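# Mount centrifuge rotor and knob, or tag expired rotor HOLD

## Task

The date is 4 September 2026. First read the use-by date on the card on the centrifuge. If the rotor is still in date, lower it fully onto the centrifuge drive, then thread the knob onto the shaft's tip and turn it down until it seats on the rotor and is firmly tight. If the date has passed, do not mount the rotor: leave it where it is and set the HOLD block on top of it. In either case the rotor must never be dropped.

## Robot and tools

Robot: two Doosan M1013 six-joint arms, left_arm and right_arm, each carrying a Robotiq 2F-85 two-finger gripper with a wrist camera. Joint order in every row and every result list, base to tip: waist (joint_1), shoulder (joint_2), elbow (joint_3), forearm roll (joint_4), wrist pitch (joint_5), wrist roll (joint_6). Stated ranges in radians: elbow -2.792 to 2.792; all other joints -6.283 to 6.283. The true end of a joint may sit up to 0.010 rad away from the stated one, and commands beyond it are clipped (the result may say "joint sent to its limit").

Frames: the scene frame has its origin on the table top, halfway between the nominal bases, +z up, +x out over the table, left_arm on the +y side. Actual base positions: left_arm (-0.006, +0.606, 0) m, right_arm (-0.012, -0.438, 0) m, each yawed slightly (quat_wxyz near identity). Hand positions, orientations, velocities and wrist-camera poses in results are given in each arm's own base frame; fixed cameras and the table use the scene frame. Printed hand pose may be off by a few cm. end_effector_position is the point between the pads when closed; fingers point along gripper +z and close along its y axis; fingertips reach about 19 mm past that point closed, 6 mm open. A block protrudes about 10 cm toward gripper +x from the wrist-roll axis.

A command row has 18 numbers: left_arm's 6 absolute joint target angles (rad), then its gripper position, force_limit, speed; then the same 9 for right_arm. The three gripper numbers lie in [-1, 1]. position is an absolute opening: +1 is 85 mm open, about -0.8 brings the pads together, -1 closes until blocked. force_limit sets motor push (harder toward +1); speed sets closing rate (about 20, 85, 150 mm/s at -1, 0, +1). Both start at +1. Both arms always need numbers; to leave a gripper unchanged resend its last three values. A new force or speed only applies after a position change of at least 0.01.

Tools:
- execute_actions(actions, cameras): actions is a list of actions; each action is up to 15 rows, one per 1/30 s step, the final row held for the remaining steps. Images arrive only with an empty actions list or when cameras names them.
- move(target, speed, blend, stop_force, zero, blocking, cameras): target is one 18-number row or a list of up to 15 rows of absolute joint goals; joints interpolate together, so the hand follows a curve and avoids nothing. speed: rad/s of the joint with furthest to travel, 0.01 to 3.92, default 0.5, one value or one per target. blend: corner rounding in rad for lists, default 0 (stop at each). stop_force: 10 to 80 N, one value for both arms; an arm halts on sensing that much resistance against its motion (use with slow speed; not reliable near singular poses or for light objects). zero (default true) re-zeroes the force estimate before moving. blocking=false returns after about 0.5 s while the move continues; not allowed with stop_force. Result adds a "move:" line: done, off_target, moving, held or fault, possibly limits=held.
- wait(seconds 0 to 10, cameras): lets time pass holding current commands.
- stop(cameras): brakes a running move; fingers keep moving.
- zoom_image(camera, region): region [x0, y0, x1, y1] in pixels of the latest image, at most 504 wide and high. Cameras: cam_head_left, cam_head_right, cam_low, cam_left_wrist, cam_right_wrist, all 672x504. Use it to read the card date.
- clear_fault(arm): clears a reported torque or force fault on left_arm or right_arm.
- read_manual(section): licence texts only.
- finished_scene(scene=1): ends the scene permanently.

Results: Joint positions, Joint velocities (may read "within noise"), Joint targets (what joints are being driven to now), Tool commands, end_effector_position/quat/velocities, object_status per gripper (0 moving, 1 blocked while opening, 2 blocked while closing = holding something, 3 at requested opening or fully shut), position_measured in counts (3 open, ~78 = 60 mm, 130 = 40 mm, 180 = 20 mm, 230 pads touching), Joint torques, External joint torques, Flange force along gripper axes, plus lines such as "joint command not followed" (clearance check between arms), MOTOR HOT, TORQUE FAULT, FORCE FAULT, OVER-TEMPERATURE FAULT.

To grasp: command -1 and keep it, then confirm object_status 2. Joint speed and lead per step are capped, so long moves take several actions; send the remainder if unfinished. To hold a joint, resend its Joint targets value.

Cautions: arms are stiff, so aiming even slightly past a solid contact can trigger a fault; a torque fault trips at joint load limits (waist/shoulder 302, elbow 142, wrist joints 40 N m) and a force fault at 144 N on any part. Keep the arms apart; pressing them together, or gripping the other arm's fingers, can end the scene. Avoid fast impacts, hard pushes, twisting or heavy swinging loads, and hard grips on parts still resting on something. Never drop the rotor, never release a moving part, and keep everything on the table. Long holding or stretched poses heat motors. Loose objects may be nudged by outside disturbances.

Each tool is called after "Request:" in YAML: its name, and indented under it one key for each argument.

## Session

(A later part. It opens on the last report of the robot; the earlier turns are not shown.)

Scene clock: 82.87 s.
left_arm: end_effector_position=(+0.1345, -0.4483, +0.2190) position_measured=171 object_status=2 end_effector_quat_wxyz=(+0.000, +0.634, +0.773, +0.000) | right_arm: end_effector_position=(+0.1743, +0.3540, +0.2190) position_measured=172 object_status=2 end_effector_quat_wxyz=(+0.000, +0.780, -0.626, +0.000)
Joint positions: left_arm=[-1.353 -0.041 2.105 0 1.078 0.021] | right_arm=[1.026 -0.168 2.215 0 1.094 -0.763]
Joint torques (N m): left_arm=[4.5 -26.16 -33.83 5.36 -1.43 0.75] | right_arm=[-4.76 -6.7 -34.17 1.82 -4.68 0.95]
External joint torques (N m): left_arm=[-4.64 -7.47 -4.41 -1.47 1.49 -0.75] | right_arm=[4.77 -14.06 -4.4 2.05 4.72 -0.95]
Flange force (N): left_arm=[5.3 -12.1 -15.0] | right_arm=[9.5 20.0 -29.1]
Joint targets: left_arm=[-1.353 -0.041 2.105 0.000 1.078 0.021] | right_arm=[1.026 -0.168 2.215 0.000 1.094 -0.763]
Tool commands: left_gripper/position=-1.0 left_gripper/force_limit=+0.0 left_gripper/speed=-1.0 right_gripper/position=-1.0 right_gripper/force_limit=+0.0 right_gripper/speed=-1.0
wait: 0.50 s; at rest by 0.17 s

Request:
move:
  target: [-1.3532,-0.0592,2.0798,0,1.1210,0.0208,-1,0,-1,1.0257,-0.1863,2.1878,0,1.1401,-0.7626,-1,0,-1]
  speed: 0.04
  cameras: ["cam_left_wrist","cam_right_wrist","cam_low"]

Request:
zoom_image:
  camera: "cam_low"
  region: [440, 260, 600, 400]

Scene clock: 84.83 s.
left_arm: end_effector_position=(+0.1344, -0.4483, +0.2400) position_measured=171 object_status=2 end_effector_quat_wxyz=(+0.000, +0.634, +0.773, +0.000) | right_arm: end_effector_position=(+0.1743, +0.3540, +0.2400) position_measured=172 object_status=2 end_effector_quat_wxyz=(+0.000, +0.780, -0.626, +0.000)
Joint positions: left_arm=[-1.353 -0.059 2.08 0 1.121 0.021] | right_arm=[1.026 -0.186 2.188 0 1.14 -0.763]
Joint torques (N m): left_arm=[-0.96 -50.44 -53.35 2.17 2.12 0.66] | right_arm=[-3.16 -32.56 -57.86 2.42 0.62 0.96]
External joint torques (N m): left_arm=[0.98 17.88 14.47 1.79 -2.05 -0.66] | right_arm=[3.2 12.77 18.43 1.54 -0.58 -0.96]
Flange force (N): left_arm=[-7.6 1.4 36.5] | right_arm=[-2.0 5.7 36.3]
Joint targets: left_arm=[-1.353 -0.059 2.080 0.000 1.121 0.021] | right_arm=[1.026 -0.186 2.188 0.000 1.140 -0.763]
move: done
Images, in order (width x height): cam_low 672x504, cam_left_wrist 672x504, cam_right_wrist 672x504.

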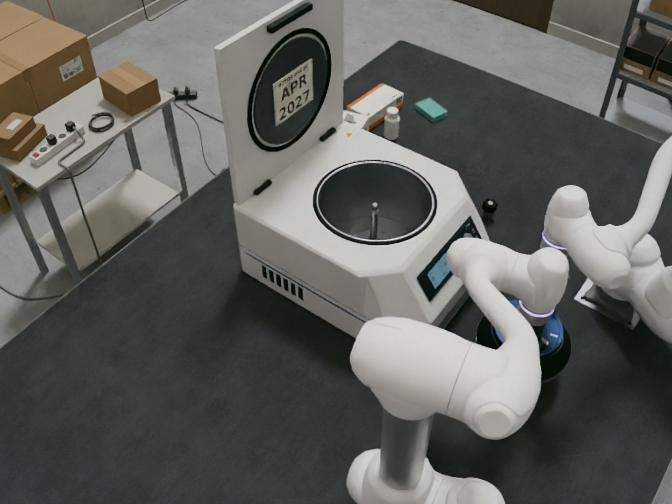

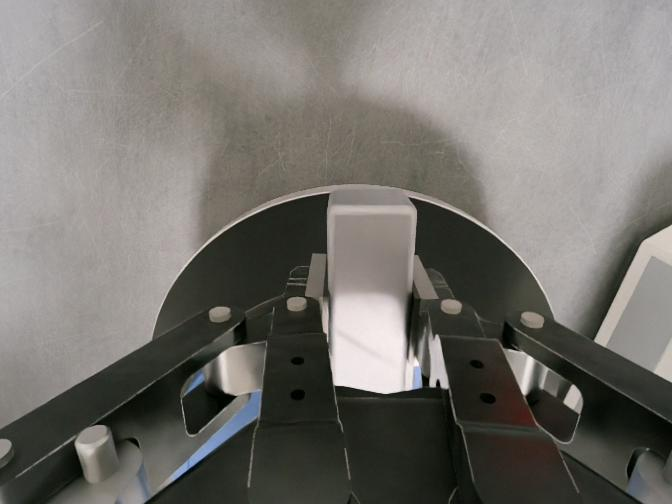

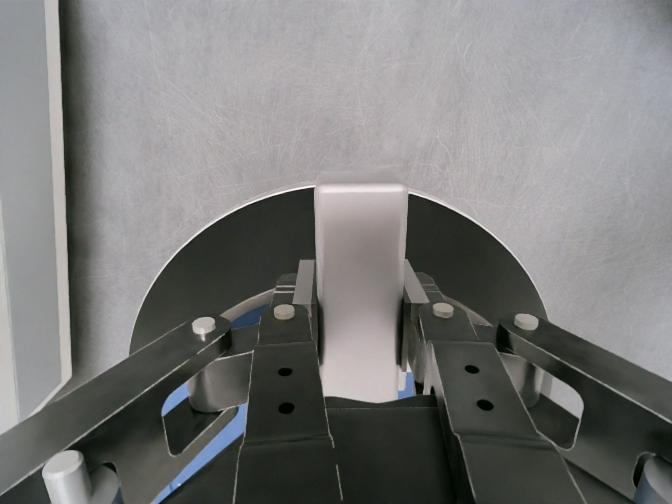

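Scaled by 3.150 from the camera's 672x504 image, which has a finer 960x720 frame.

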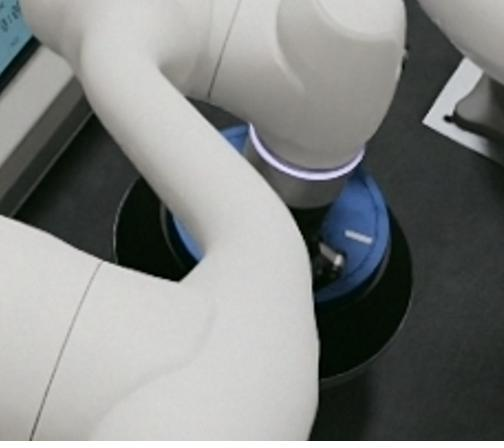

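Request:
move:
  target:
    - [-1.3532,-0.1003,2.0008,0,1.2411,0.0208,-1,0,-1,1.0257,-0.2276,2.1040,0,1.2652,-0.7626,-1,0,-1]
    - [-1.3532,-0.1286,1.9139,0,1.3563,0.0208,-1,0,-1,1.0257,-0.2544,2.0128,0,1.3832,-0.7626,-1,0,-1]
    - [-1.3532,-0.1445,1.8187,0,1.4674,0.0208,-1,0,-1,1.0257,-0.2684,1.9142,0,1.4958,-0.7626,-1,0,-1]
    - [-1.3532,-0.1495,1.7153,0,1.5758,0.0208,-1,0,-1,1.0257,-0.2703,1.8083,0,1.6036,-0.7626,-1,0,-1]
    - [-1.3532,-0.1456,1.6223,0,1.6649,0.0208,-1,0,-1,1.0257,-0.2641,1.7141,0,1.6916,-0.7626,-1,0,-1]
  speed: 0.12
  blend: [0.01,0.01,0.01,0.01,0]
  cameras: ["all"]

Request:
zoom_image:
  camera: "cam_low"
  region: [440, 170, 640, 400]

Scene clock: 91.07 s.
left_arm: end_effector_position=(+0.1344, -0.4482, +0.5301) position_measured=171 object_status=2 end_effector_quat_wxyz=(+0.000, +0.634, +0.773, +0.000) | right_arm: end_effector_position=(+0.1743, +0.3541, +0.5300) position_measured=172 object_status=2 end_effector_quat_wxyz=(+0.000, +0.780, -0.626, +0.000)
Joint positions: left_arm=[-1.353 -0.146 1.622 0 1.665 0.021] | right_arm=[1.026 -0.264 1.714 0 1.692 -0.763]
Joint torques (N m): left_arm=[-2.5 -33.26 -70.65 1.85 -7.99 0.78] | right_arm=[5.9 -18.14 -69.27 9.25 -7.33 1.04]
External joint torques (N m): left_arm=[2.29 5.94 27.69 2.52 8.06 -0.78] | right_arm=[-5.79 2.4 26.26 -4.93 7.39 -1.04]
Flange force (N): left_arm=[29.9 0.4 38.1] | right_arm=[35.3 6.1 37.6]
Joint targets: left_arm=[-1.353 -0.146 1.622 0.000 1.665 0.021] | right_arm=[1.026 -0.264 1.714 0.000 1.692 -0.763]
move: done

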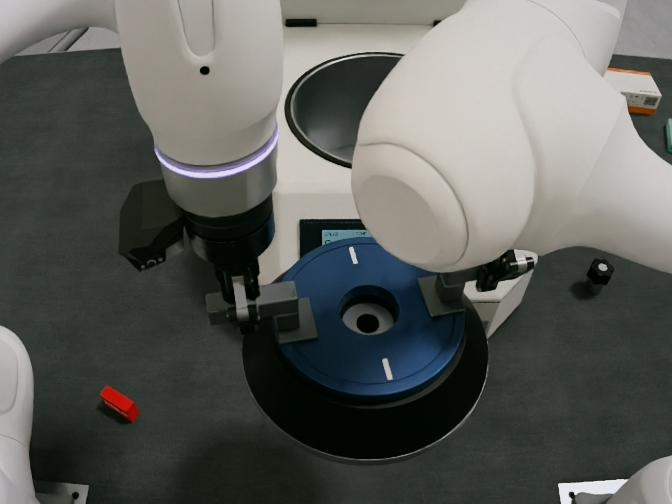

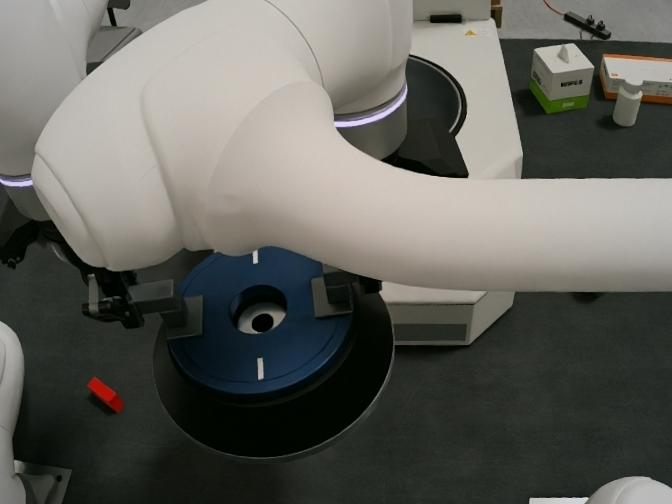

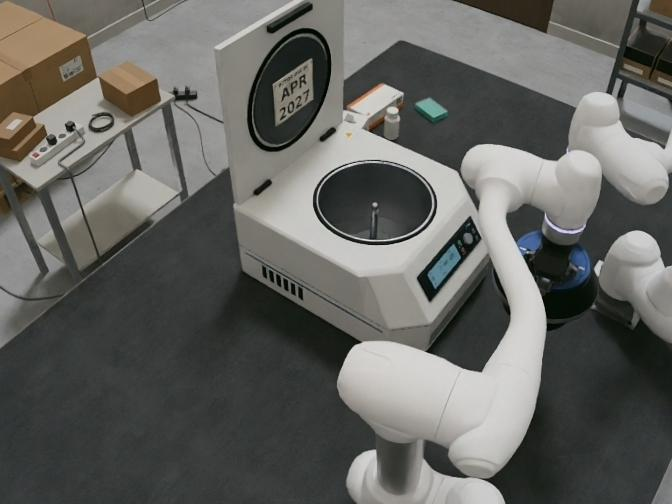

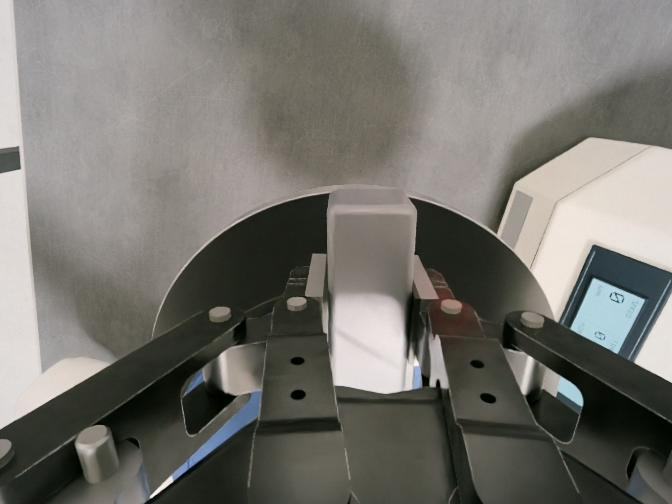

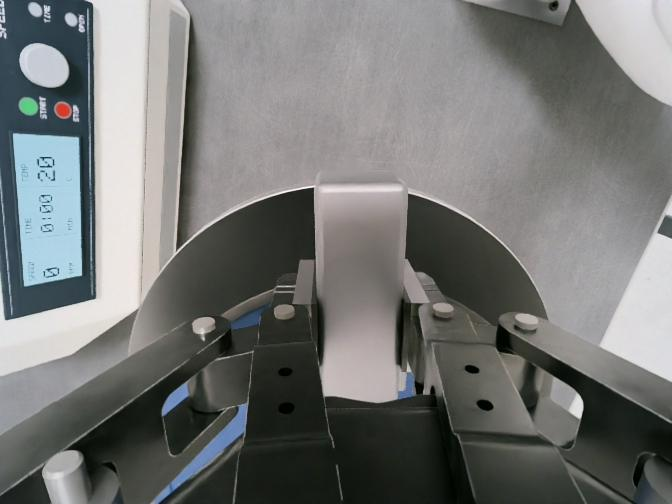

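Scaled by 2.191 from the camera's 672x504 image, which has a finer 960x720 frame.

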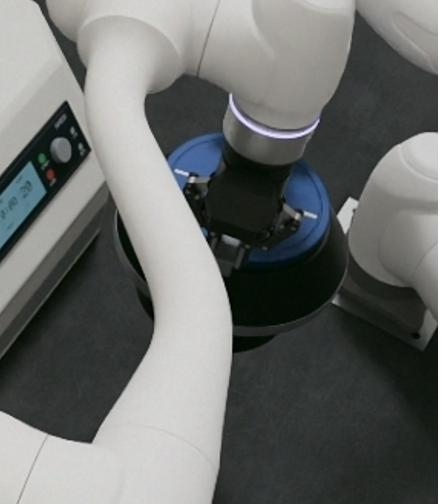

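Request:
move:
  target: [-1.3532,-0.1471,1.6236,0,1.6651,0.0208,-1,0,-1,1.0257,-0.2657,1.7151,0,1.6922,-0.7626,-1,0,-1]
  speed: 0.02

Scene clock: 92.40 s.
left_arm: end_effector_position=(+0.1342, -0.4473, +0.5301) position_measured=171 object_status=2 end_effector_quat_wxyz=(+0.000, +0.634, +0.773, +0.000) | right_arm: end_effector_position=(+0.1738, +0.3532, +0.5301) position_measured=172 object_status=2 end_effector_quat_wxyz=(+0.000, +0.780, -0.626, +0.000)
Joint positions: left_arm=[-1.353 -0.147 1.624 0 1.665 0.021] | right_arm=[1.026 -0.266 1.715 0 1.692 -0.763]
Joint torques (N m): left_arm=[0.83 -53.33 -57.91 2.66 6.51 0.43] | right_arm=[-6.42 -33.52 -61.06 -0.46 4.39 0.53]
External joint torques (N m): left_arm=[-0.92 26.04 14.85 1.73 -6.44 -0.43] | right_arm=[6.45 18.4 18.18 4.77 -4.34 -0.53]
Flange force (N): left_arm=[-23.6 -0.7 36.0] | right_arm=[-19.1 4.0 39.2]
Joint targets: left_arm=[-1.353 -0.147 1.624 0.000 1.665 0.021] | right_arm=[1.026 -0.266 1.715 0.000 1.692 -0.763]
move: done

Request:
move:
  target:
    - [-1.3534,-0.1454,1.6220,0,1.6650,0.0206,-1,0,-1,1.0238,-0.2655,1.7150,0,1.6921,-0.7645,-1,0,-1]
    - [-1.3036,-0.1262,1.6061,0,1.6617,0.0345,-1,0,-1,0.9504,-0.2412,1.6978,0,1.6850,-0.8738,-1,0,-1]
  speed: [0.02,0.1]

Scene clock: 98.07 s.
left_arm: end_effector_position=(+0.1597, -0.4526, +0.5299) position_measured=171 object_status=2 end_effector_quat_wxyz=(+0.000, +0.620, +0.784, +0.000) | right_arm: end_effector_position=(+0.2087, +0.3514, +0.5299) position_measured=172 object_status=2 end_effector_quat_wxyz=(+0.000, +0.791, -0.612, +0.000)
Joint positions: left_arm=[-1.304 -0.126 1.606 0 1.662 0.035] | right_arm=[0.95 -0.241 1.698 0 1.685 -0.874]
Joint torques (N m): left_arm=[-2.92 -42.95 -65.78 1.41 -2.44 0.88] | right_arm=[0.84 -26.46 -66.39 5.7 -3.06 1.26]
External joint torques (N m): left_arm=[2.79 13.31 22.55 2.98 2.51 -0.88] | right_arm=[-0.86 9.1 23.58 -1.4 3.1 -1.26]
Flange force (N): left_arm=[10.4 2.9 36.9] | right_arm=[14.3 7.0 38.5]
Joint targets: left_arm=[-1.304 -0.126 1.606 0.000 1.662 0.035] | right_arm=[0.950 -0.241 1.698 0.000 1.685 -0.874]
move: done

Request:
move:
  target: [-1.2562,-0.1054,1.5878,0,1.6592,0.0461,-1,0,-1,0.8833,-0.2136,1.6771,0,1.6781,-0.9767,-1,0,-1]
  speed: 0.1

Scene clock: 99.73 s.
left_arm: end_effector_position=(+0.1850, -0.4568, +0.5300) position_measured=171 object_status=2 end_effector_quat_wxyz=(+0.000, +0.606, +0.795, +0.000) | right_arm: end_effector_position=(+0.2427, +0.3499, +0.5299) position_measured=172 object_status=2 end_effector_quat_wxyz=(+0.000, +0.802, -0.598, +0.000)
Joint positions: left_arm=[-1.256 -0.105 1.588 0 1.659 0.046] | right_arm=[0.883 -0.214 1.677 0 1.678 -0.977]
Joint torques (N m): left_arm=[-3.18 -45.25 -66.17 1.42 -2.99 0.82] | right_arm=[1.95 -29.48 -66.67 6.47 -3.28 1.24]
External joint torques (N m): left_arm=[3.08 13.54 23.12 2.96 3.06 -0.82] | right_arm=[-2.04 9.57 23.78 -2.16 3.3 -1.24]
Flange force (N): left_arm=[11.8 3.2 37.1] | right_arm=[15.9 7.5 38.5]
Joint targets: left_arm=[-1.256 -0.105 1.588 0.000 1.659 0.046] | right_arm=[0.883 -0.214 1.677 0.000 1.678 -0.977]
move: done

Request:
move:
  target:
    - [-1.2113,-0.0828,1.5678,0,1.6566,0.0551,-1,0,-1,0.8225,-0.1832,1.6533,0,1.6715,-1.0734,-1,0,-1]
    - [-1.1688,-0.0587,1.5455,0,1.6548,0.0618,-1,0,-1,0.7672,-0.1500,1.6261,0,1.6655,-1.1645,-1,0,-1]
  speed: 0.1
  blend: [0.005,0]

Scene clock: 102.17 s.
left_arm: end_effector_position=(+0.2342, -0.4654, +0.5300) position_measured=171 object_status=2 end_effector_quat_wxyz=(+0.000, +0.578, +0.816, +0.000) | right_arm: end_effector_position=(+0.3055, +0.3471, +0.5300) position_measured=172 object_status=2 end_effector_quat_wxyz=(+0.000, +0.821, -0.571, +0.000)
Joint positions: left_arm=[-1.171 -0.06 1.547 0 1.655 0.062] | right_arm=[0.775 -0.154 1.63 0 1.666 -1.152]
Joint torques (N m): left_arm=[1.58 -37.44 -73.5 3.89 -11.79 -0.53] | right_arm=[18.96 -35.85 -68.57 16.42 -4.45 0.06]
External joint torques (N m): left_arm=[-1.5 0.93 30.55 0.49 11.86 0.52] | right_arm=[-18.95 8.77 25.31 -12.09 4.48 -0.06]
Flange force (N): left_arm=[45.2 -7.7 37.4] | right_arm=[47.6 1.7 39.5]
Joint targets: left_arm=[-1.171 -0.060 1.546 0.000 1.655 0.062] | right_arm=[0.775 -0.155 1.630 0.000 1.666 -1.152]
move: held (right_arm; a check stopped the path); path passed 1 of 2 targets; limits=held; right_arm: the wrist roll is farthest, 0.012 rad from its target
joint command not followed: on one or more control steps a check withheld the commanded joint targets of the right arm, and it was not sent them on those steps.
cause: the commanded joint targets, or the way to them, would bring a part of the robot too close to another arm (a part of this arm just beyond the forearm roll and a part of the left arm just beyond the wrist pitch, 5 mm apart when this arm was first held).

Request:
move:
  target:
    - [-1.2113,-0.0828,1.5678,0,1.6566,0.0551,-1,0,-1,0.8225,-0.1832,1.6533,0,1.6715,-1.0734,-1,0,-1]
    - [-1.2562,-0.1054,1.5878,0,1.6592,0.0461,-1,0,-1,0.8833,-0.2136,1.6771,0,1.6781,-0.9767,-1,0,-1]
    - [-1.3036,-0.1262,1.6061,0,1.6617,0.0345,-1,0,-1,0.9504,-0.2412,1.6978,0,1.6850,-0.8738,-1,0,-1]
    - [-1.3534,-0.1454,1.6220,0,1.6650,0.0206,-1,0,-1,1.0238,-0.2655,1.7150,0,1.6921,-0.7645,-1,0,-1]
  speed: 0.1
  blend: [0.005,0.005,0.005,0]

Scene clock: 107.50 s.
left_arm: end_effector_position=(+0.1343, -0.4483, +0.5302) position_measured=171 object_status=2 end_effector_quat_wxyz=(+0.000, +0.634, +0.773, +0.000) | right_arm: end_effector_position=(+0.1745, +0.3529, +0.5300) position_measured=172 object_status=2 end_effector_quat_wxyz=(+0.000, +0.780, -0.626, +0.000)
Joint positions: left_arm=[-1.353 -0.145 1.622 0 1.665 0.021] | right_arm=[1.024 -0.265 1.715 0 1.692 -0.765]
Joint torques (N m): left_arm=[-1.55 -46.57 -62.65 1.91 1.41 0.68] | right_arm=[-3.08 -27.14 -64.27 2.58 -0.23 1.09]
External joint torques (N m): left_arm=[1.53 18.96 19.51 2.49 -1.34 -0.68] | right_arm=[3.07 12.11 21.3 1.74 0.27 -1.09]
Flange force (N): left_arm=[-4.5 2.2 37.0] | right_arm=[0.3 6.7 38.5]
Joint targets: left_arm=[-1.353 -0.145 1.622 0.000 1.665 0.021] | right_arm=[1.024 -0.266 1.715 0.000 1.692 -0.764]
move: done

Request:
move:
  target:
    - [-1.3532,-0.1495,1.7153,0,1.5758,0.0208,-1,0,-1,1.0250,-0.2710,1.8088,0,1.6038,-0.7633,-1,0,-1]
    - [-1.3532,-0.1445,1.8187,0,1.4674,0.0208,-1,0,-1,1.0257,-0.2684,1.9142,0,1.4958,-0.7626,-1,0,-1]
    - [-1.3532,-0.1286,1.9139,0,1.3563,0.0208,-1,0,-1,1.0257,-0.2544,2.0128,0,1.3832,-0.7626,-1,0,-1]
    - [-1.3532,-0.1003,2.0008,0,1.2411,0.0208,-1,0,-1,1.0257,-0.2276,2.1040,0,1.2652,-0.7626,-1,0,-1]
    - [-1.3532,-0.0592,2.0798,0,1.1210,0.0208,-1,0,-1,1.0257,-0.1863,2.1878,0,1.1401,-0.7626,-1,0,-1]
  speed: 0.12
  blend: [0.01,0.01,0.01,0.01,0]

Scene clock: 113.17 s.
left_arm: end_effector_position=(+0.1345, -0.4484, +0.2400) position_measured=171 object_status=2 end_effector_quat_wxyz=(+0.000, +0.634, +0.773, +0.000) | right_arm: end_effector_position=(+0.1744, +0.3541, +0.2400) position_measured=172 object_status=2 end_effector_quat_wxyz=(+0.000, +0.780, -0.626, +0.000)
Joint positions: left_arm=[-1.353 -0.059 2.08 0 1.121 0.021] | right_arm=[1.026 -0.186 2.188 0 1.14 -0.763]
Joint torques (N m): left_arm=[-1.18 -50.19 -55.12 2.28 1.31 0.61] | right_arm=[-2.31 -32.14 -58.77 2.97 -0.02 0.86]
External joint torques (N m): left_arm=[1.21 17.51 16.03 1.7 -1.24 -0.61] | right_arm=[2.26 12.78 19.48 0.98 0.07 -0.86]
Flange force (N): left_arm=[-4.5 1.7 36.5] | right_arm=[0.8 5.2 36.3]
Joint targets: left_arm=[-1.353 -0.059 2.080 0.000 1.121 0.021] | right_arm=[1.026 -0.186 2.188 0.000 1.140 -0.763]
move: done

Request:
move:
  target: [-1.3532,-0.0421,2.1042,0,1.0795,0.0208,-1,0,-1,1.0257,-0.1686,2.2141,0,1.0961,-0.7626,-1,0,-1]
  speed: 0.02

Scene clock: 115.80 s.
left_arm: end_effector_position=(+0.1345, -0.4483, +0.2198) position_measured=171 object_status=2 end_effector_quat_wxyz=(+0.000, +0.634, +0.773, +0.000) | right_arm: end_effector_position=(+0.1744, +0.3541, +0.2198) position_measured=172 object_status=2 end_effector_quat_wxyz=(+0.000, +0.780, -0.626, +0.000)
Joint positions: left_arm=[-1.353 -0.042 2.104 0 1.079 0.021] | right_arm=[1.026 -0.169 2.214 0 1.096 -0.763]
Joint torques (N m): left_arm=[-1.12 -50.66 -51.96 2.32 2.16 0.65] | right_arm=[-3.22 -33.12 -56.29 2.39 0.63 0.89]
External joint torques (N m): left_arm=[1.2 16.89 13.52 1.6 -2.1 -0.64] | right_arm=[3.25 12.26 17.61 1.5 -0.59 -0.89]
Flange force (N): left_arm=[-6.9 1.9 35.4] | right_arm=[-2.0 6.1 35.2]
Joint targets: left_arm=[-1.353 -0.042 2.104 0.000 1.080 0.021] | right_arm=[1.026 -0.169 2.214 0.000 1.096 -0.763]
move: done

Request:
move:
  target: [-1.3532,-0.0396,2.1076,0,1.0736,0.0208,-1,0,-1,1.0257,-0.1661,2.2178,0,1.0899,-0.7626,-1,0,-1]
  speed: 0.01

Scene clock: 117.00 s.
left_arm: end_effector_position=(+0.1345, -0.4484, +0.2184) position_measured=171 object_status=2 end_effector_quat_wxyz=(+0.000, +0.634, +0.773, +0.000) | right_arm: end_effector_position=(+0.1744, +0.3542, +0.2186) position_measured=172 object_status=2 end_effector_quat_wxyz=(+0.000, +0.780, -0.626, +0.000)
Joint positions: left_arm=[-1.353 -0.041 2.106 0 1.076 0.021] | right_arm=[1.026 -0.168 2.216 0 1.093 -0.763]
Joint torques (N m): left_arm=[-2.84 6.76 -18.42 2.29 -9.62 0.68] | right_arm=[-3.87 14.02 -18.78 2.64 -10.18 0.92]
External joint torques (N m): left_arm=[2.94 -40.56 -19.9 1.62 9.68 -0.68] | right_arm=[3.85 -34.5 -19.38 1.2 10.24 -0.92]
External joint torques when the fault began: left_arm=[2.83 -57.5 -31.5 1.55 12.74 -0.71] | right_arm=[4.19 -49.94 -31.95 1.26 13.31 -0.9]
Flange force (N): left_arm=[36.6 1.4 -79.9] | right_arm=[24.7 29.3 -79.4]
Flange force when the fault began (N): left_arm=[46.6 0.1 -115.1] | right_arm=[32.7 36.8 -116.6]
Joint targets: left_arm=[-1.353 -0.040 2.107 0.000 1.075 0.021] | right_arm=[1.026 -0.167 2.216 0.000 1.092 -0.763]
Tool commands: left_gripper/position=-1.0 left_gripper/force_limit=+0.003922 left_gripper/speed=-1.0 right_gripper/position=-1.0 right_gripper/force_limit=+0.003922 right_gripper/speed=-1.0
FORCE FAULT: contact force on the left arm reached its limit, and that arm stopped. FORCE FAULT: contact force on the right arm reached its limit, and that arm stopped. On each arm, the contact can be on any part of the arm, not only on its tool. Those arms' remaining commands of this call were not run. Those arms are still stopped at the end of this call. While their stops run, those arms take no new command, but each of their grippers still runs the gripper command that each later call begins with.
CLEAR FAULT: each arm stays stopped until you call clear_fault with its name: clear_fault(arm="left_arm"), clear_fault(arm="right_arm").
move: fault (left_arm, right_arm)

Request:
clear_fault:
  arm: "left_arm"

Request:
clear_fault:
  arm: "right_arm"

Request:
move:
  target: [-1.3532,-0.0414,2.1052,0,1.0778,0.0208,-1,0,-1,1.0257,-0.1679,2.2152,0,1.0943,-0.7626,-1,0,-1]
  speed: 0.02

Scene clock: 117.30 s.
left_arm: end_effector_position=(+0.1345, -0.4484, +0.2184) position_measured=171 object_status=2 end_effector_quat_wxyz=(+0.000, +0.634, +0.773, +0.000) | right_arm: end_effector_position=(+0.1744, +0.3542, +0.2186) position_measured=172 object_status=2 end_effector_quat_wxyz=(+0.000, +0.780, -0.626, +0.000)
Joint positions: left_arm=[-1.353 -0.041 2.106 0 1.076 0.021] | right_arm=[1.026 -0.168 2.216 0 1.093 -0.763]
Joint torques (N m): left_arm=[-2.28 7.11 -18.18 2.29 -9.63 0.73] | right_arm=[-3.81 14.15 -18.76 2.57 -10.17 0.88]
External joint torques (N m): left_arm=[2.31 -40.74 -19.8 1.58 9.7 -0.73] | right_arm=[3.81 -34.96 -19.75 1.29 10.22 -0.88]
Flange force (N): left_arm=[37.0 -0.1 -79.9] | right_arm=[25.0 29.5 -80.3]
Joint targets: left_arm=[-1.353 -0.041 2.106 0.000 1.076 0.021] | right_arm=[1.026 -0.167 2.216 0.000 1.092 -0.763]
Tool commands: left_gripper/position=-1.0 left_gripper/force_limit=+0.003922 left_gripper/speed=-1.0 right_gripper/position=-1.0 right_gripper/force_limit=+0.003922 right_gripper/speed=-1.0
FORCE FAULT, CONTINUED: the right arm was still stopped when this call began, by the force fault that an earlier result reported. The call counts as one of the actions that you can send in this scene. That arm is still stopped at the end of this call. While its stop runs, that arm takes no new command, but its gripper still runs the gripper command that each later call begins with.
FORCE FAULT, CONTINUED: the left arm's stop, for the force fault that an earlier result reported, is over. That arm's target is now where it stood when the stop ended, not its last command. That arm accepts commands again.
CLEAR FAULT: your call cleared the left arm's force fault. If the contact force or a joint's load stays at its limit, that arm stops again.
CLEAR FAULT: the right arm stays stopped until you call clear_fault(arm="right_arm").

Scene clock: 117.40 s.
left_arm: end_effector_position=(+0.1345, -0.4484, +0.2187) position_measured=171 object_status=2 end_effector_quat_wxyz=(+0.000, +0.634, +0.773, +0.000) | right_arm: end_effector_position=(+0.1744, +0.3542, +0.2186) position_measured=172 object_status=2 end_effector_quat_wxyz=(+0.000, +0.780, -0.626, +0.000)
Joint positions: left_arm=[-1.353 -0.041 2.106 0 1.077 0.021] | right_arm=[1.026 -0.168 2.216 0 1.093 -0.763]
Joint torques (N m): left_arm=[-2.64 -4.81 -24.66 2.22 -6.99 0.73] | right_arm=[-4.01 14.18 -18.72 2.55 -10.14 0.87]
External joint torques (N m): left_arm=[2.54 -28.85 -13.58 1.67 7.05 -0.73] | right_arm=[4.03 -34.98 -19.73 1.31 10.18 -0.87]
Flange force (N): left_arm=[27.0 1.3 -56.4] | right_arm=[24.6 29.9 -80.2]
Joint targets: left_arm=[-1.353 -0.041 2.106 0.000 1.076 0.021] | right_arm=[1.026 -0.168 2.216 0.000 1.093 -0.763]
Tool commands: left_gripper/position=-1.0 left_gripper/force_limit=+0.003922 left_gripper/speed=-1.0 right_gripper/position=-1.0 right_gripper/force_limit=+0.003922 right_gripper/speed=-1.0
FORCE FAULT, CONTINUED: the right arm's stop, for the force fault that an earlier result reported, is over. The call counts as one of the actions that you can send in this scene. That arm's target is now where it stood when the stop ended, not its last command. That arm accepts commands again.
CLEAR FAULT: your call cleared the right arm's force fault. If the contact force or a joint's load stays at its limit, that arm stops again.

Scene clock: 118.10 s.
left_arm: end_effector_position=(+0.1345, -0.4483, +0.2190) position_measured=171 object_status=2 end_effector_quat_wxyz=(+0.000, +0.634, +0.773, +0.000) | right_arm: end_effector_position=(+0.1743, +0.3540, +0.2190) position_measured=172 object_status=2 end_effector_quat_wxyz=(+0.000, +0.780, -0.626, +0.000)
Joint positions: left_arm=[-1.353 -0.041 2.105 0 1.078 0.021] | right_arm=[1.026 -0.168 2.215 0 1.094 -0.763]
Joint torques (N m): left_arm=[-1.88 -23.83 -33.23 2.29 -2.05 0.71] | right_arm=[-3.37 -8.57 -31.85 2.51 -2.51 0.88]
External joint torques (N m): left_arm=[1.66 -9.9 -5.31 1.62 2.1 -0.71] | right_arm=[3.39 -12.34 -6.74 1.37 2.55 -0.88]
Flange force (N): left_arm=[8.3 1.3 -19.5] | right_arm=[6.2 13.1 -25.7]
Joint targets: left_arm=[-1.353 -0.041 2.105 0.000 1.078 0.021] | right_arm=[1.026 -0.168 2.215 0.000 1.094 -0.763]
move: done

Request:
move:
  target:
    - [-1.3532,-0.0414,2.1052,0,1.0778,0.0208,1,0,-0.5,1.0257,-0.1679,2.2152,0,1.0943,-0.7626,1,0,-0.5]
    - [-1.3532,-0.1003,2.0008,0,1.2411,0.0208,1,0,-0.5,1.0257,-0.2276,2.1040,0,1.2652,-0.7626,1,0,-0.5]
    - [-1.3532,-0.1003,2.0008,0,1.2411,0.0208,1,0,-0.5,-0.135,0.0956,1.3518,0,1.6942,-1.728,1,0,-0.5]
  speed: [0.2,0.2,0.8]

Request:
move:
  target:
    - [-1.3532,-0.1003,2.0008,0,1.2411,0.0208,1,0,-0.5,-0.135,0.0956,1.3518,3.1416,-1.6942,1.4136,1,0,-0.5]
    - [-1.3532,-0.1003,2.0008,0,1.2411,0.0208,1,0,-0.5,1.0257,-0.2276,2.1040,3.1416,-1.2652,2.379,1,0,-0.5]
  speed: [1.0,0.7]
  cameras: ["all"]

Scene clock: 123.23 s.
left_arm: end_effector_position=(+0.1345, -0.4484, +0.3000) position_measured=3 object_status=3 end_effector_quat_wxyz=(+0.000, +0.634, +0.773, +0.000) | right_arm: end_effector_position=(+0.6130, -0.0484, +0.5501) position_measured=3 object_status=3 end_effector_quat_wxyz=(+0.000, +0.715, -0.699, +0.000)
Joint positions: left_arm=[-1.353 -0.1 2.001 0 1.241 0.021] | right_arm=[-0.135 0.096 1.352 0 1.694 -1.728]
Joint torques (N m): left_arm=[1.68 -29.84 -40.74 3.22 0.15 -0.2] | right_arm=[0.47 -49.64 -43.05 4.73 -0.07 0.48]
External joint torques (N m): left_arm=[-1.69 -0.43 -0.34 0.96 -0.09 0.2] | right_arm=[-0.57 -3.28 0.13 -0.45 0.04 -0.47]
Flange force (N): left_arm=[0.1 -3.2 -0.5] | right_arm=[1.1 5.8 0.8]
Joint targets: left_arm=[-1.353 -0.100 2.001 0.000 1.241 0.021] | right_arm=[-0.135 0.096 1.352 0.000 1.694 -1.728]
move: done

Scene clock: 129.00 s.
left_arm: end_effector_position=(+0.1345, -0.4484, +0.3000) position_measured=3 object_status=3 end_effector_quat_wxyz=(+0.000, +0.634, +0.773, +0.000) | right_arm: end_effector_position=(+0.1744, +0.3541, +0.3000) position_measured=3 object_status=3 end_effector_quat_wxyz=(+0.000, +0.780, -0.626, +0.000)
Joint positions: left_arm=[-1.353 -0.1 2.001 0 1.241 0.021] | right_arm=[1.026 -0.228 2.104 3.142 -1.265 2.379]
Joint torques (N m): left_arm=[2.17 -29.81 -40.64 3.24 0.23 -0.2] | right_arm=[0.64 -15.12 -40.63 -3.68 -0.11 0.47]
External joint torques (N m): left_arm=[-2.26 -0.37 -0.34 0.93 -0.16 0.2] | right_arm=[-0.63 -2.07 -0.42 -0.55 0.04 -0.47]
Flange force (N): left_arm=[0.0 -4.4 -0.4] | right_arm=[4.4 -0.1 -1.7]
Joint targets: left_arm=[-1.353 -0.100 2.001 0.000 1.241 0.021] | right_arm=[1.026 -0.228 2.104 3.142 -1.265 2.379]
move: done

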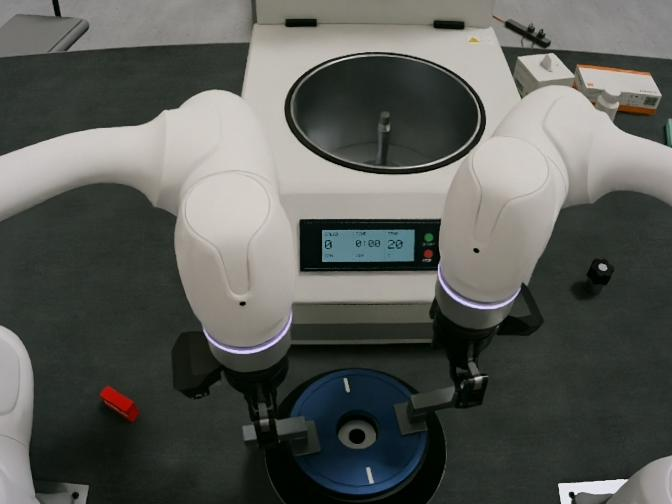

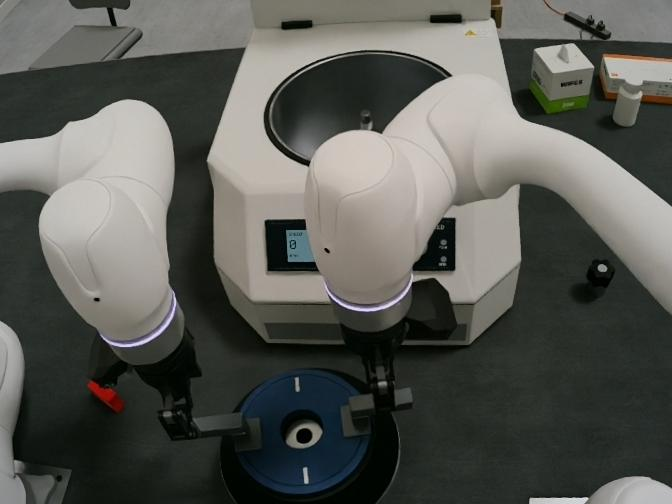

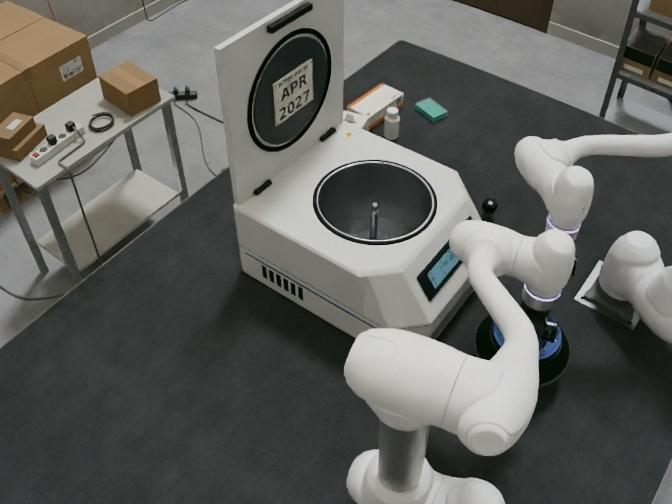

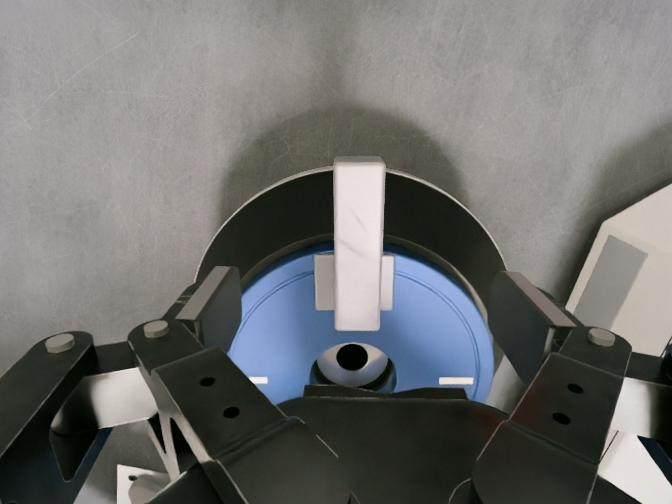

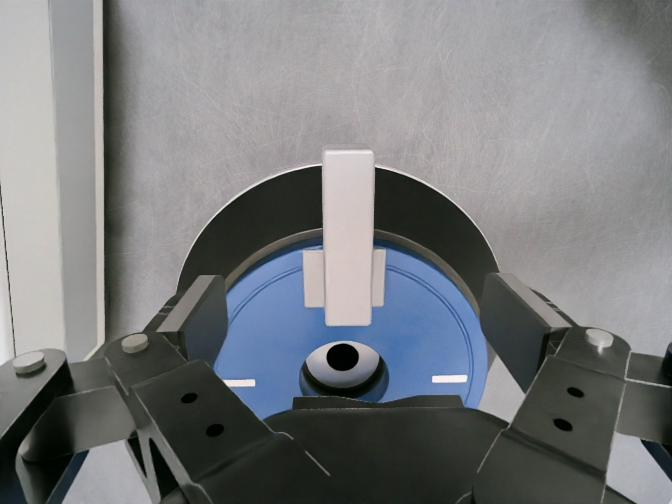

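Request:
move:
  target:
    - [-1.3532,-0.0414,2.1052,0,1.0778,0.0208,1,0,-0.5,1.0257,-0.1679,2.2152,3.1416,-1.0943,2.379,1,0,-0.5]
    - [-1.3532,-0.0414,2.1052,0,1.0778,0.0208,-1,0,-1,1.0257,-0.1679,2.2152,3.1416,-1.0943,2.379,-1,0,-1]
  speed: 0.2

Request:
wait:
  seconds: 0.5

Request:
move:
  target: [-1.3532,-0.0592,2.0798,0,1.1210,0.0208,-1,0,-1,1.0257,-0.1863,2.1878,3.1416,-1.1401,2.379,-1,0,-1]
  speed: 0.04
  cameras: ["cam_left_wrist","cam_right_wrist","cam_head_left"]

Scene clock: 134.43 s.
left_arm: end_effector_position=(+0.1345, -0.4483, +0.2191) position_measured=171 object_status=0 end_effector_quat_wxyz=(+0.000, +0.634, +0.773, +0.000) | right_arm: end_effector_position=(+0.1743, +0.3540, +0.2190) position_measured=172 object_status=0 end_effector_quat_wxyz=(+0.000, +0.780, -0.626, +0.000)
Joint positions: left_arm=[-1.353 -0.041 2.105 0 1.078 0.021] | right_arm=[1.026 -0.168 2.215 3.142 -1.094 2.379]
Joint torques (N m): left_arm=[1.3 -27.45 -35.09 3.75 -1.21 0.87] | right_arm=[-4.27 -7.47 -34.8 -5.38 4.44 1.12]
External joint torques (N m): left_arm=[-1.35 -6.2 -3.11 0.13 1.27 -0.87] | right_arm=[4.31 -13.46 -3.54 1.43 -4.51 -1.12]
Flange force (N): left_arm=[5.4 -5.3 -11.8] | right_arm=[10.7 18.9 -26.9]
Joint targets: left_arm=[-1.353 -0.041 2.105 0.000 1.078 0.021] | right_arm=[1.026 -0.168 2.215 3.142 -1.094 2.379]
move: done

Scene clock: 134.93 s.
left_arm: end_effector_position=(+0.1345, -0.4483, +0.2191) position_measured=171 object_status=2 end_effector_quat_wxyz=(+0.000, +0.634, +0.773, +0.000) | right_arm: end_effector_position=(+0.1743, +0.3540, +0.2190) position_measured=172 object_status=2 end_effector_quat_wxyz=(+0.000, +0.780, -0.626, +0.000)
Joint positions: left_arm=[-1.353 -0.041 2.105 0 1.078 0.021] | right_arm=[1.026 -0.168 2.215 3.142 -1.094 2.379]
Joint torques (N m): left_arm=[1.45 -27.53 -35.28 3.69 -1.21 0.89] | right_arm=[-4.08 -7.52 -34.67 -5.4 4.47 1.13]
External joint torques (N m): left_arm=[-1.58 -6.12 -2.99 0.2 1.27 -0.89] | right_arm=[4.06 -12.99 -3.71 1.43 -4.53 -1.13]
Flange force (N): left_arm=[5.4 -5.8 -11.6] | right_arm=[10.3 17.7 -26.8]
Joint targets: left_arm=[-1.353 -0.041 2.105 0.000 1.078 0.021] | right_arm=[1.026 -0.168 2.215 3.142 -1.094 2.379]
Tool commands: left_gripper/position=-1.0 left_gripper/force_limit=+0.0 left_gripper/speed=-1.0 right_gripper/position=-1.0 right_gripper/force_limit=+0.0 right_gripper/speed=-1.0
wait: 0.50 s; at rest by 0.17 s

Scene clock: 136.30 s.
left_arm: end_effector_position=(+0.1345, -0.4483, +0.2400) position_measured=171 object_status=2 end_effector_quat_wxyz=(+0.000, +0.634, +0.773, +0.000) | right_arm: end_effector_position=(+0.1743, +0.3540, +0.2400) position_measured=172 object_status=2 end_effector_quat_wxyz=(+0.000, +0.780, -0.626, +0.000)
Joint positions: left_arm=[-1.353 -0.059 2.08 0 1.121 0.021] | right_arm=[1.026 -0.186 2.188 3.142 -1.14 2.379]
Joint torques (N m): left_arm=[-1.91 -50.62 -53.61 1.86 2.01 0.87] | right_arm=[-3.6 -32.57 -58.61 -5.59 -0.34 1.06]
External joint torques (N m): left_arm=[1.88 17.96 14.47 2.13 -1.95 -0.87] | right_arm=[3.6 12.95 19.44 1.55 0.27 -1.06]
Flange force (N): left_arm=[-7.7 2.9 36.4] | right_arm=[-1.6 7.0 37.1]
Joint targets: left_arm=[-1.353 -0.059 2.080 0.000 1.121 0.021] | right_arm=[1.026 -0.186 2.188 3.142 -1.140 2.379]
move: done
Images, in order (width x height): cam_head_left 672x504, cam_left_wrist 672x504, cam_right_wrist 672x504.

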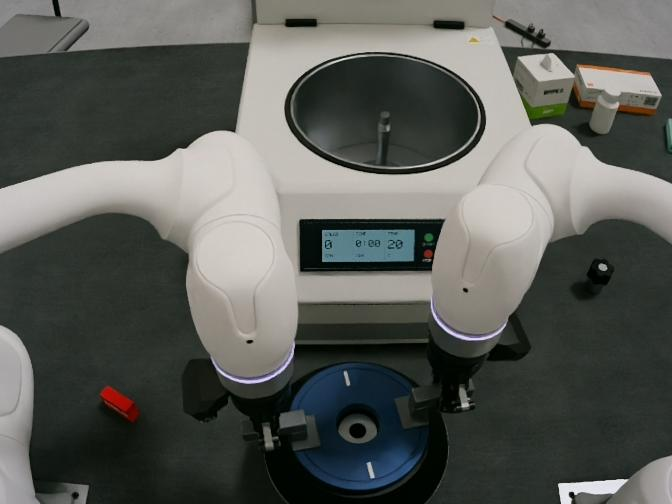

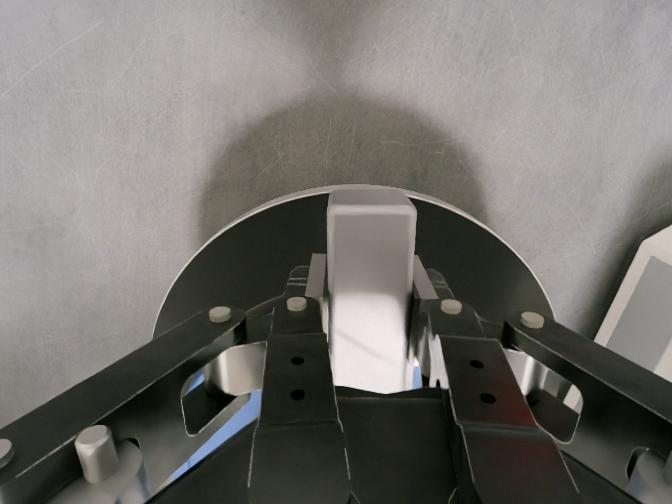

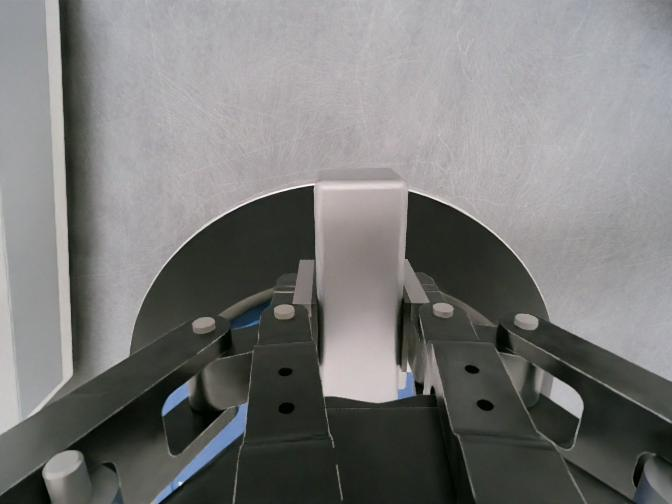

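Request:
move:
  target:
    - [-1.3532,-0.1003,2.0008,0,1.2411,0.0208,-1,0,-1,1.0257,-0.2276,2.1040,3.1416,-1.2652,2.379,-1,0,-1]
    - [-1.3532,-0.1286,1.9139,0,1.3563,0.0208,-1,0,-1,1.0257,-0.2544,2.0128,3.1416,-1.3832,2.379,-1,0,-1]
    - [-1.3532,-0.1445,1.8187,0,1.4674,0.0208,-1,0,-1,1.0257,-0.2684,1.9142,3.1416,-1.4958,2.379,-1,0,-1]
    - [-1.3532,-0.1495,1.7153,0,1.5758,0.0208,-1,0,-1,1.0250,-0.2710,1.8088,3.1416,-1.6038,2.3783,-1,0,-1]
    - [-1.3534,-0.1454,1.6220,0,1.6650,0.0206,-1,0,-1,1.0238,-0.2655,1.7150,3.1416,-1.6921,2.3771,-1,0,-1]
  speed: 0.12
  blend: [0.01,0.01,0.01,0.01,0]

Scene clock: 141.77 s.
left_arm: end_effector_position=(+0.1344, -0.4483, +0.5302) position_measured=171 object_status=2 end_effector_quat_wxyz=(+0.000, +0.634, +0.773, +0.000) | right_arm: end_effector_position=(+0.1745, +0.3530, +0.5301) position_measured=172 object_status=2 end_effector_quat_wxyz=(+0.000, +0.780, -0.626, +0.000)
Joint positions: left_arm=[-1.353 -0.145 1.622 0 1.665 0.021] | right_arm=[1.024 -0.265 1.715 3.142 -1.692 2.377]
Joint torques (N m): left_arm=[-2.54 -45.21 -63.15 1.39 0.64 0.97] | right_arm=[-2.78 -26.21 -64.83 -5.63 0.94 1.15]
External joint torques (N m): left_arm=[2.65 17.62 20.1 3 -0.57 -0.97] | right_arm=[2.79 11.33 22.05 1.22 -1.01 -1.15]
Flange force (N): left_arm=[-1.3 3.7 37.0] | right_arm=[2.9 7.7 38.8]
Joint targets: left_arm=[-1.353 -0.145 1.622 0.000 1.665 0.021] | right_arm=[1.024 -0.266 1.715 3.142 -1.692 2.377]
move: done

Request:
move:
  target:
    - [-1.3036,-0.1262,1.6061,0,1.6617,0.0345,-1,0,-1,0.9504,-0.2412,1.6978,3.1416,-1.6850,2.2678,-1,0,-1]
    - [-1.2562,-0.1054,1.5878,0,1.6592,0.0461,-1,0,-1,0.8833,-0.2136,1.6771,3.1416,-1.6781,2.1649,-1,0,-1]
    - [-1.2113,-0.0828,1.5678,0,1.6566,0.0551,-1,0,-1,0.8225,-0.1832,1.6533,3.1416,-1.6715,2.0682,-1,0,-1]
    - [-1.1688,-0.0587,1.5455,0,1.6548,0.0618,-1,0,-1,0.7672,-0.1500,1.6261,3.1416,-1.6655,1.9771,-1,0,-1]
  speed: 0.12
  blend: [0.005,0.005,0.005,0]

Scene clock: 145.73 s.
left_arm: end_effector_position=(+0.2355, -0.4657, +0.5299) position_measured=171 object_status=2 end_effector_quat_wxyz=(+0.000, +0.577, +0.817, +0.000) | right_arm: end_effector_position=(+0.3100, +0.3469, +0.5300) position_measured=172 object_status=2 end_effector_quat_wxyz=(+0.000, +0.823, -0.569, +0.000)
Joint positions: left_arm=[-1.169 -0.059 1.545 0 1.655 0.062] | right_arm=[0.767 -0.15 1.626 3.142 -1.665 1.977]
Joint torques (N m): left_arm=[-3.9 -55.68 -62.79 0.77 0.61 0.99] | right_arm=[-1.9 -39.98 -65.81 -4.7 1.25 1.29]
External joint torques (N m): left_arm=[3.83 18.9 19.63 3.62 -0.55 -0.99] | right_arm=[1.91 12.54 22.66 0.23 -1.3 -1.29]
Flange force (N): left_arm=[-0.6 5.6 36.2] | right_arm=[3.7 9.9 39.4]
Joint targets: left_arm=[-1.169 -0.059 1.545 0.000 1.655 0.062] | right_arm=[0.767 -0.150 1.626 3.142 -1.665 1.977]
move: done

Request:
move:
  target:
    - [-1.1286,-0.0330,1.5210,0,1.6536,0.0661,-1,0,-1,0.7172,-0.1143,1.5955,3.1416,-1.6604,1.8913,-1,0,-1]
    - [-1.0909,-0.0057,1.4944,0,1.6529,0.0680,-1,0,-1,0.6724,-0.0765,1.5617,3.1416,-1.6564,1.8106,-1,0,-1]
    - [-1.0551,0.0229,1.4654,0,1.6533,0.0679,-1,0,-1,0.6320,-0.0365,1.5242,3.1416,-1.6539,1.7344,-1,0,-1]
    - [-1.0217,0.0529,1.4342,0,1.6545,0.0655,-1,0,-1,0.5956,0.0051,1.4836,3.1416,-1.6529,1.6621,-1,0,-1]
  speed: 0.1
  blend: [0.005,0.005,0.005,0]

Scene clock: 150.30 s.
left_arm: end_effector_position=(+0.3373, -0.4851, +0.5300) position_measured=171 object_status=2 end_effector_quat_wxyz=(+0.000, +0.517, +0.856, +0.000) | right_arm: end_effector_position=(+0.4445, +0.3429, +0.5299) position_measured=172 object_status=2 end_effector_quat_wxyz=(+0.000, +0.861, -0.508, +0.000)
Joint positions: left_arm=[-1.022 0.053 1.434 0 1.654 0.065] | right_arm=[0.596 0.005 1.484 3.142 -1.653 1.662]
Joint torques (N m): left_arm=[-3.74 -77.44 -58.75 1.06 5.3 1] | right_arm=[-11.41 -60.21 -65.69 -9.05 1.23 1.26]
External joint torques (N m): left_arm=[3.68 28.85 15.67 3.32 -5.24 -1] | right_arm=[11.38 16.64 22.68 4.59 -1.26 -1.26]
Flange force (N): left_arm=[-19.0 6.9 35.9] | right_arm=[-16.5 11.5 39.3]
Joint targets: left_arm=[-1.022 0.053 1.434 0.000 1.655 0.066] | right_arm=[0.596 0.005 1.484 3.142 -1.653 1.662]
move: done

Request:
wait:
  seconds: 0.1
  cameras: ["cam_low","cam_head_left","cam_head_right"]

Scene clock: 151.90 s.
left_arm: end_effector_position=(+0.3373, -0.4851, +0.5300) position_measured=171 object_status=2 end_effector_quat_wxyz=(+0.000, +0.517, +0.856, +0.000) | right_arm: end_effector_position=(+0.4444, +0.3429, +0.5300) position_measured=172 object_status=2 end_effector_quat_wxyz=(+0.000, +0.861, -0.508, +0.000)
Joint positions: left_arm=[-1.022 0.053 1.434 0 1.655 0.065] | right_arm=[0.596 0.005 1.484 3.142 -1.653 1.662]
Joint torques (N m): left_arm=[-2.87 -78.23 -58.46 1.51 5.62 0.97] | right_arm=[-12.14 -59.87 -65.95 -9.53 1.58 1.26]
External joint torques (N m): left_arm=[2.77 29.57 15.31 2.89 -5.55 -0.97] | right_arm=[12.13 15.85 22.63 5.05 -1.6 -1.26]
Flange force (N): left_arm=[-20.8 5.7 35.7] | right_arm=[-17.6 12.8 38.7]
Joint targets: left_arm=[-1.022 0.053 1.434 0.000 1.655 0.066] | right_arm=[0.596 0.005 1.484 3.142 -1.653 1.662]
Tool commands: left_gripper/position=-1.0 left_gripper/force_limit=+0.0 left_gripper/speed=-1.0 right_gripper/position=-1.0 right_gripper/force_limit=+0.0 right_gripper/speed=-1.0
wait: 0.10 s; at rest from the start
Images, in order (width x height): cam_head_left 672x504, cam_head_right 672x504, cam_low 672x504.

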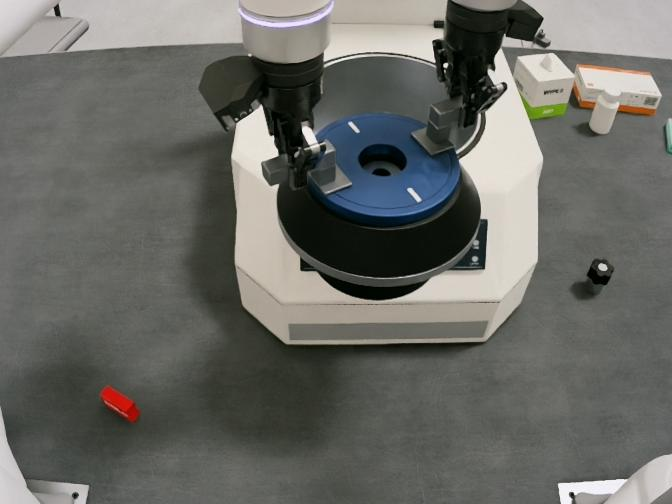

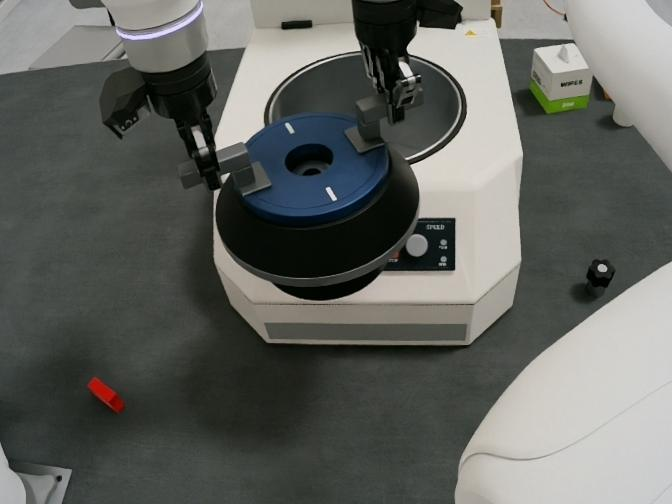

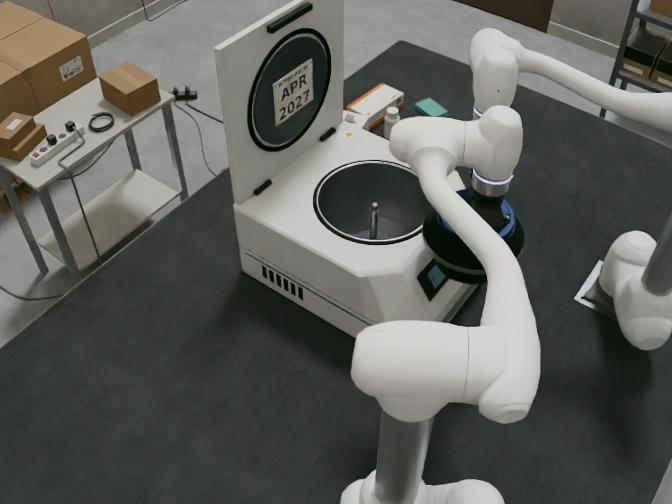

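Request:
move:
  target:
    - [-0.9901,0.0844,1.4003,0,1.6569,0.0613,-1,0,-1,0.5629,0.0477,1.4396,3.1416,-1.6543,1.5936,-1,0,-1]
    - [-0.9607,0.1173,1.3638,0,1.6605,0.0548,-1,0,-1,0.5337,0.0919,1.3921,3.1416,-1.6576,1.5285,-1,0,-1]
  speed: 0.08
  blend: [0.005,0]
  cameras: ["cam_low","cam_head_left"]

Scene clock: 154.13 s.
left_arm: end_effector_position=(+0.3889, -0.4960, +0.5299) position_measured=171 object_status=2 end_effector_quat_wxyz=(+0.000, +0.486, +0.874, +0.000) | right_arm: end_effector_position=(+0.5109, +0.3419, +0.5300) position_measured=172 object_status=2 end_effector_quat_wxyz=(+0.000, +0.879, -0.477, +0.000)
Joint positions: left_arm=[-0.961 0.117 1.364 0 1.66 0.055] | right_arm=[0.534 0.092 1.392 3.142 -1.658 1.529]
Joint torques (N m): left_arm=[-3.34 -79.48 -61.15 1.42 1.69 0.91] | right_arm=[-3.09 -66.2 -62.5 -5.03 1.95 1.12]
External joint torques (N m): left_arm=[3.28 23.9 17.94 2.99 -1.62 -0.91] | right_arm=[3.05 13.2 19.4 0.57 -1.96 -1.12]
Flange force (N): left_arm=[-5.4 4.4 34.6] | right_arm=[-3.0 12.9 32.5]
Joint targets: left_arm=[-0.961 0.117 1.364 0.000 1.661 0.055] | right_arm=[0.534 0.092 1.392 3.142 -1.658 1.528]
move: done
Images, in order (width x height): cam_head_left 672x504, cam_low 672x504.

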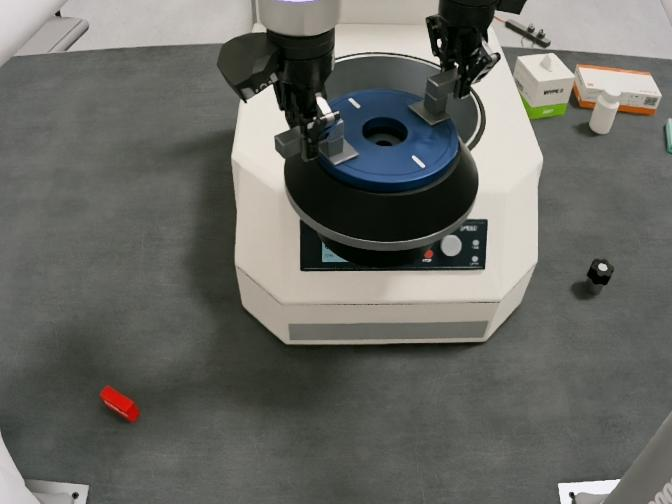

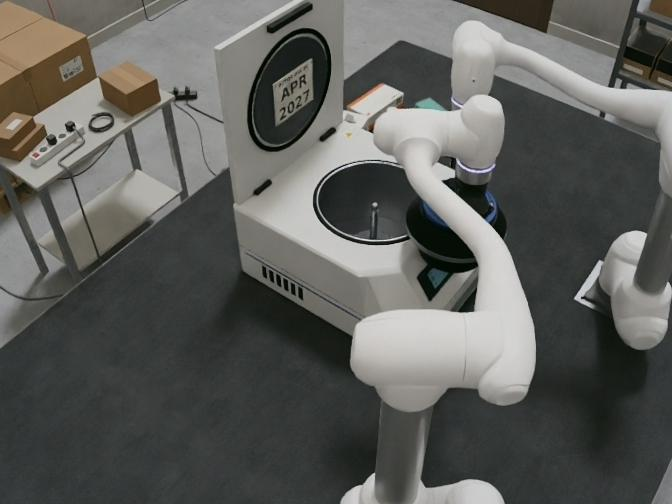

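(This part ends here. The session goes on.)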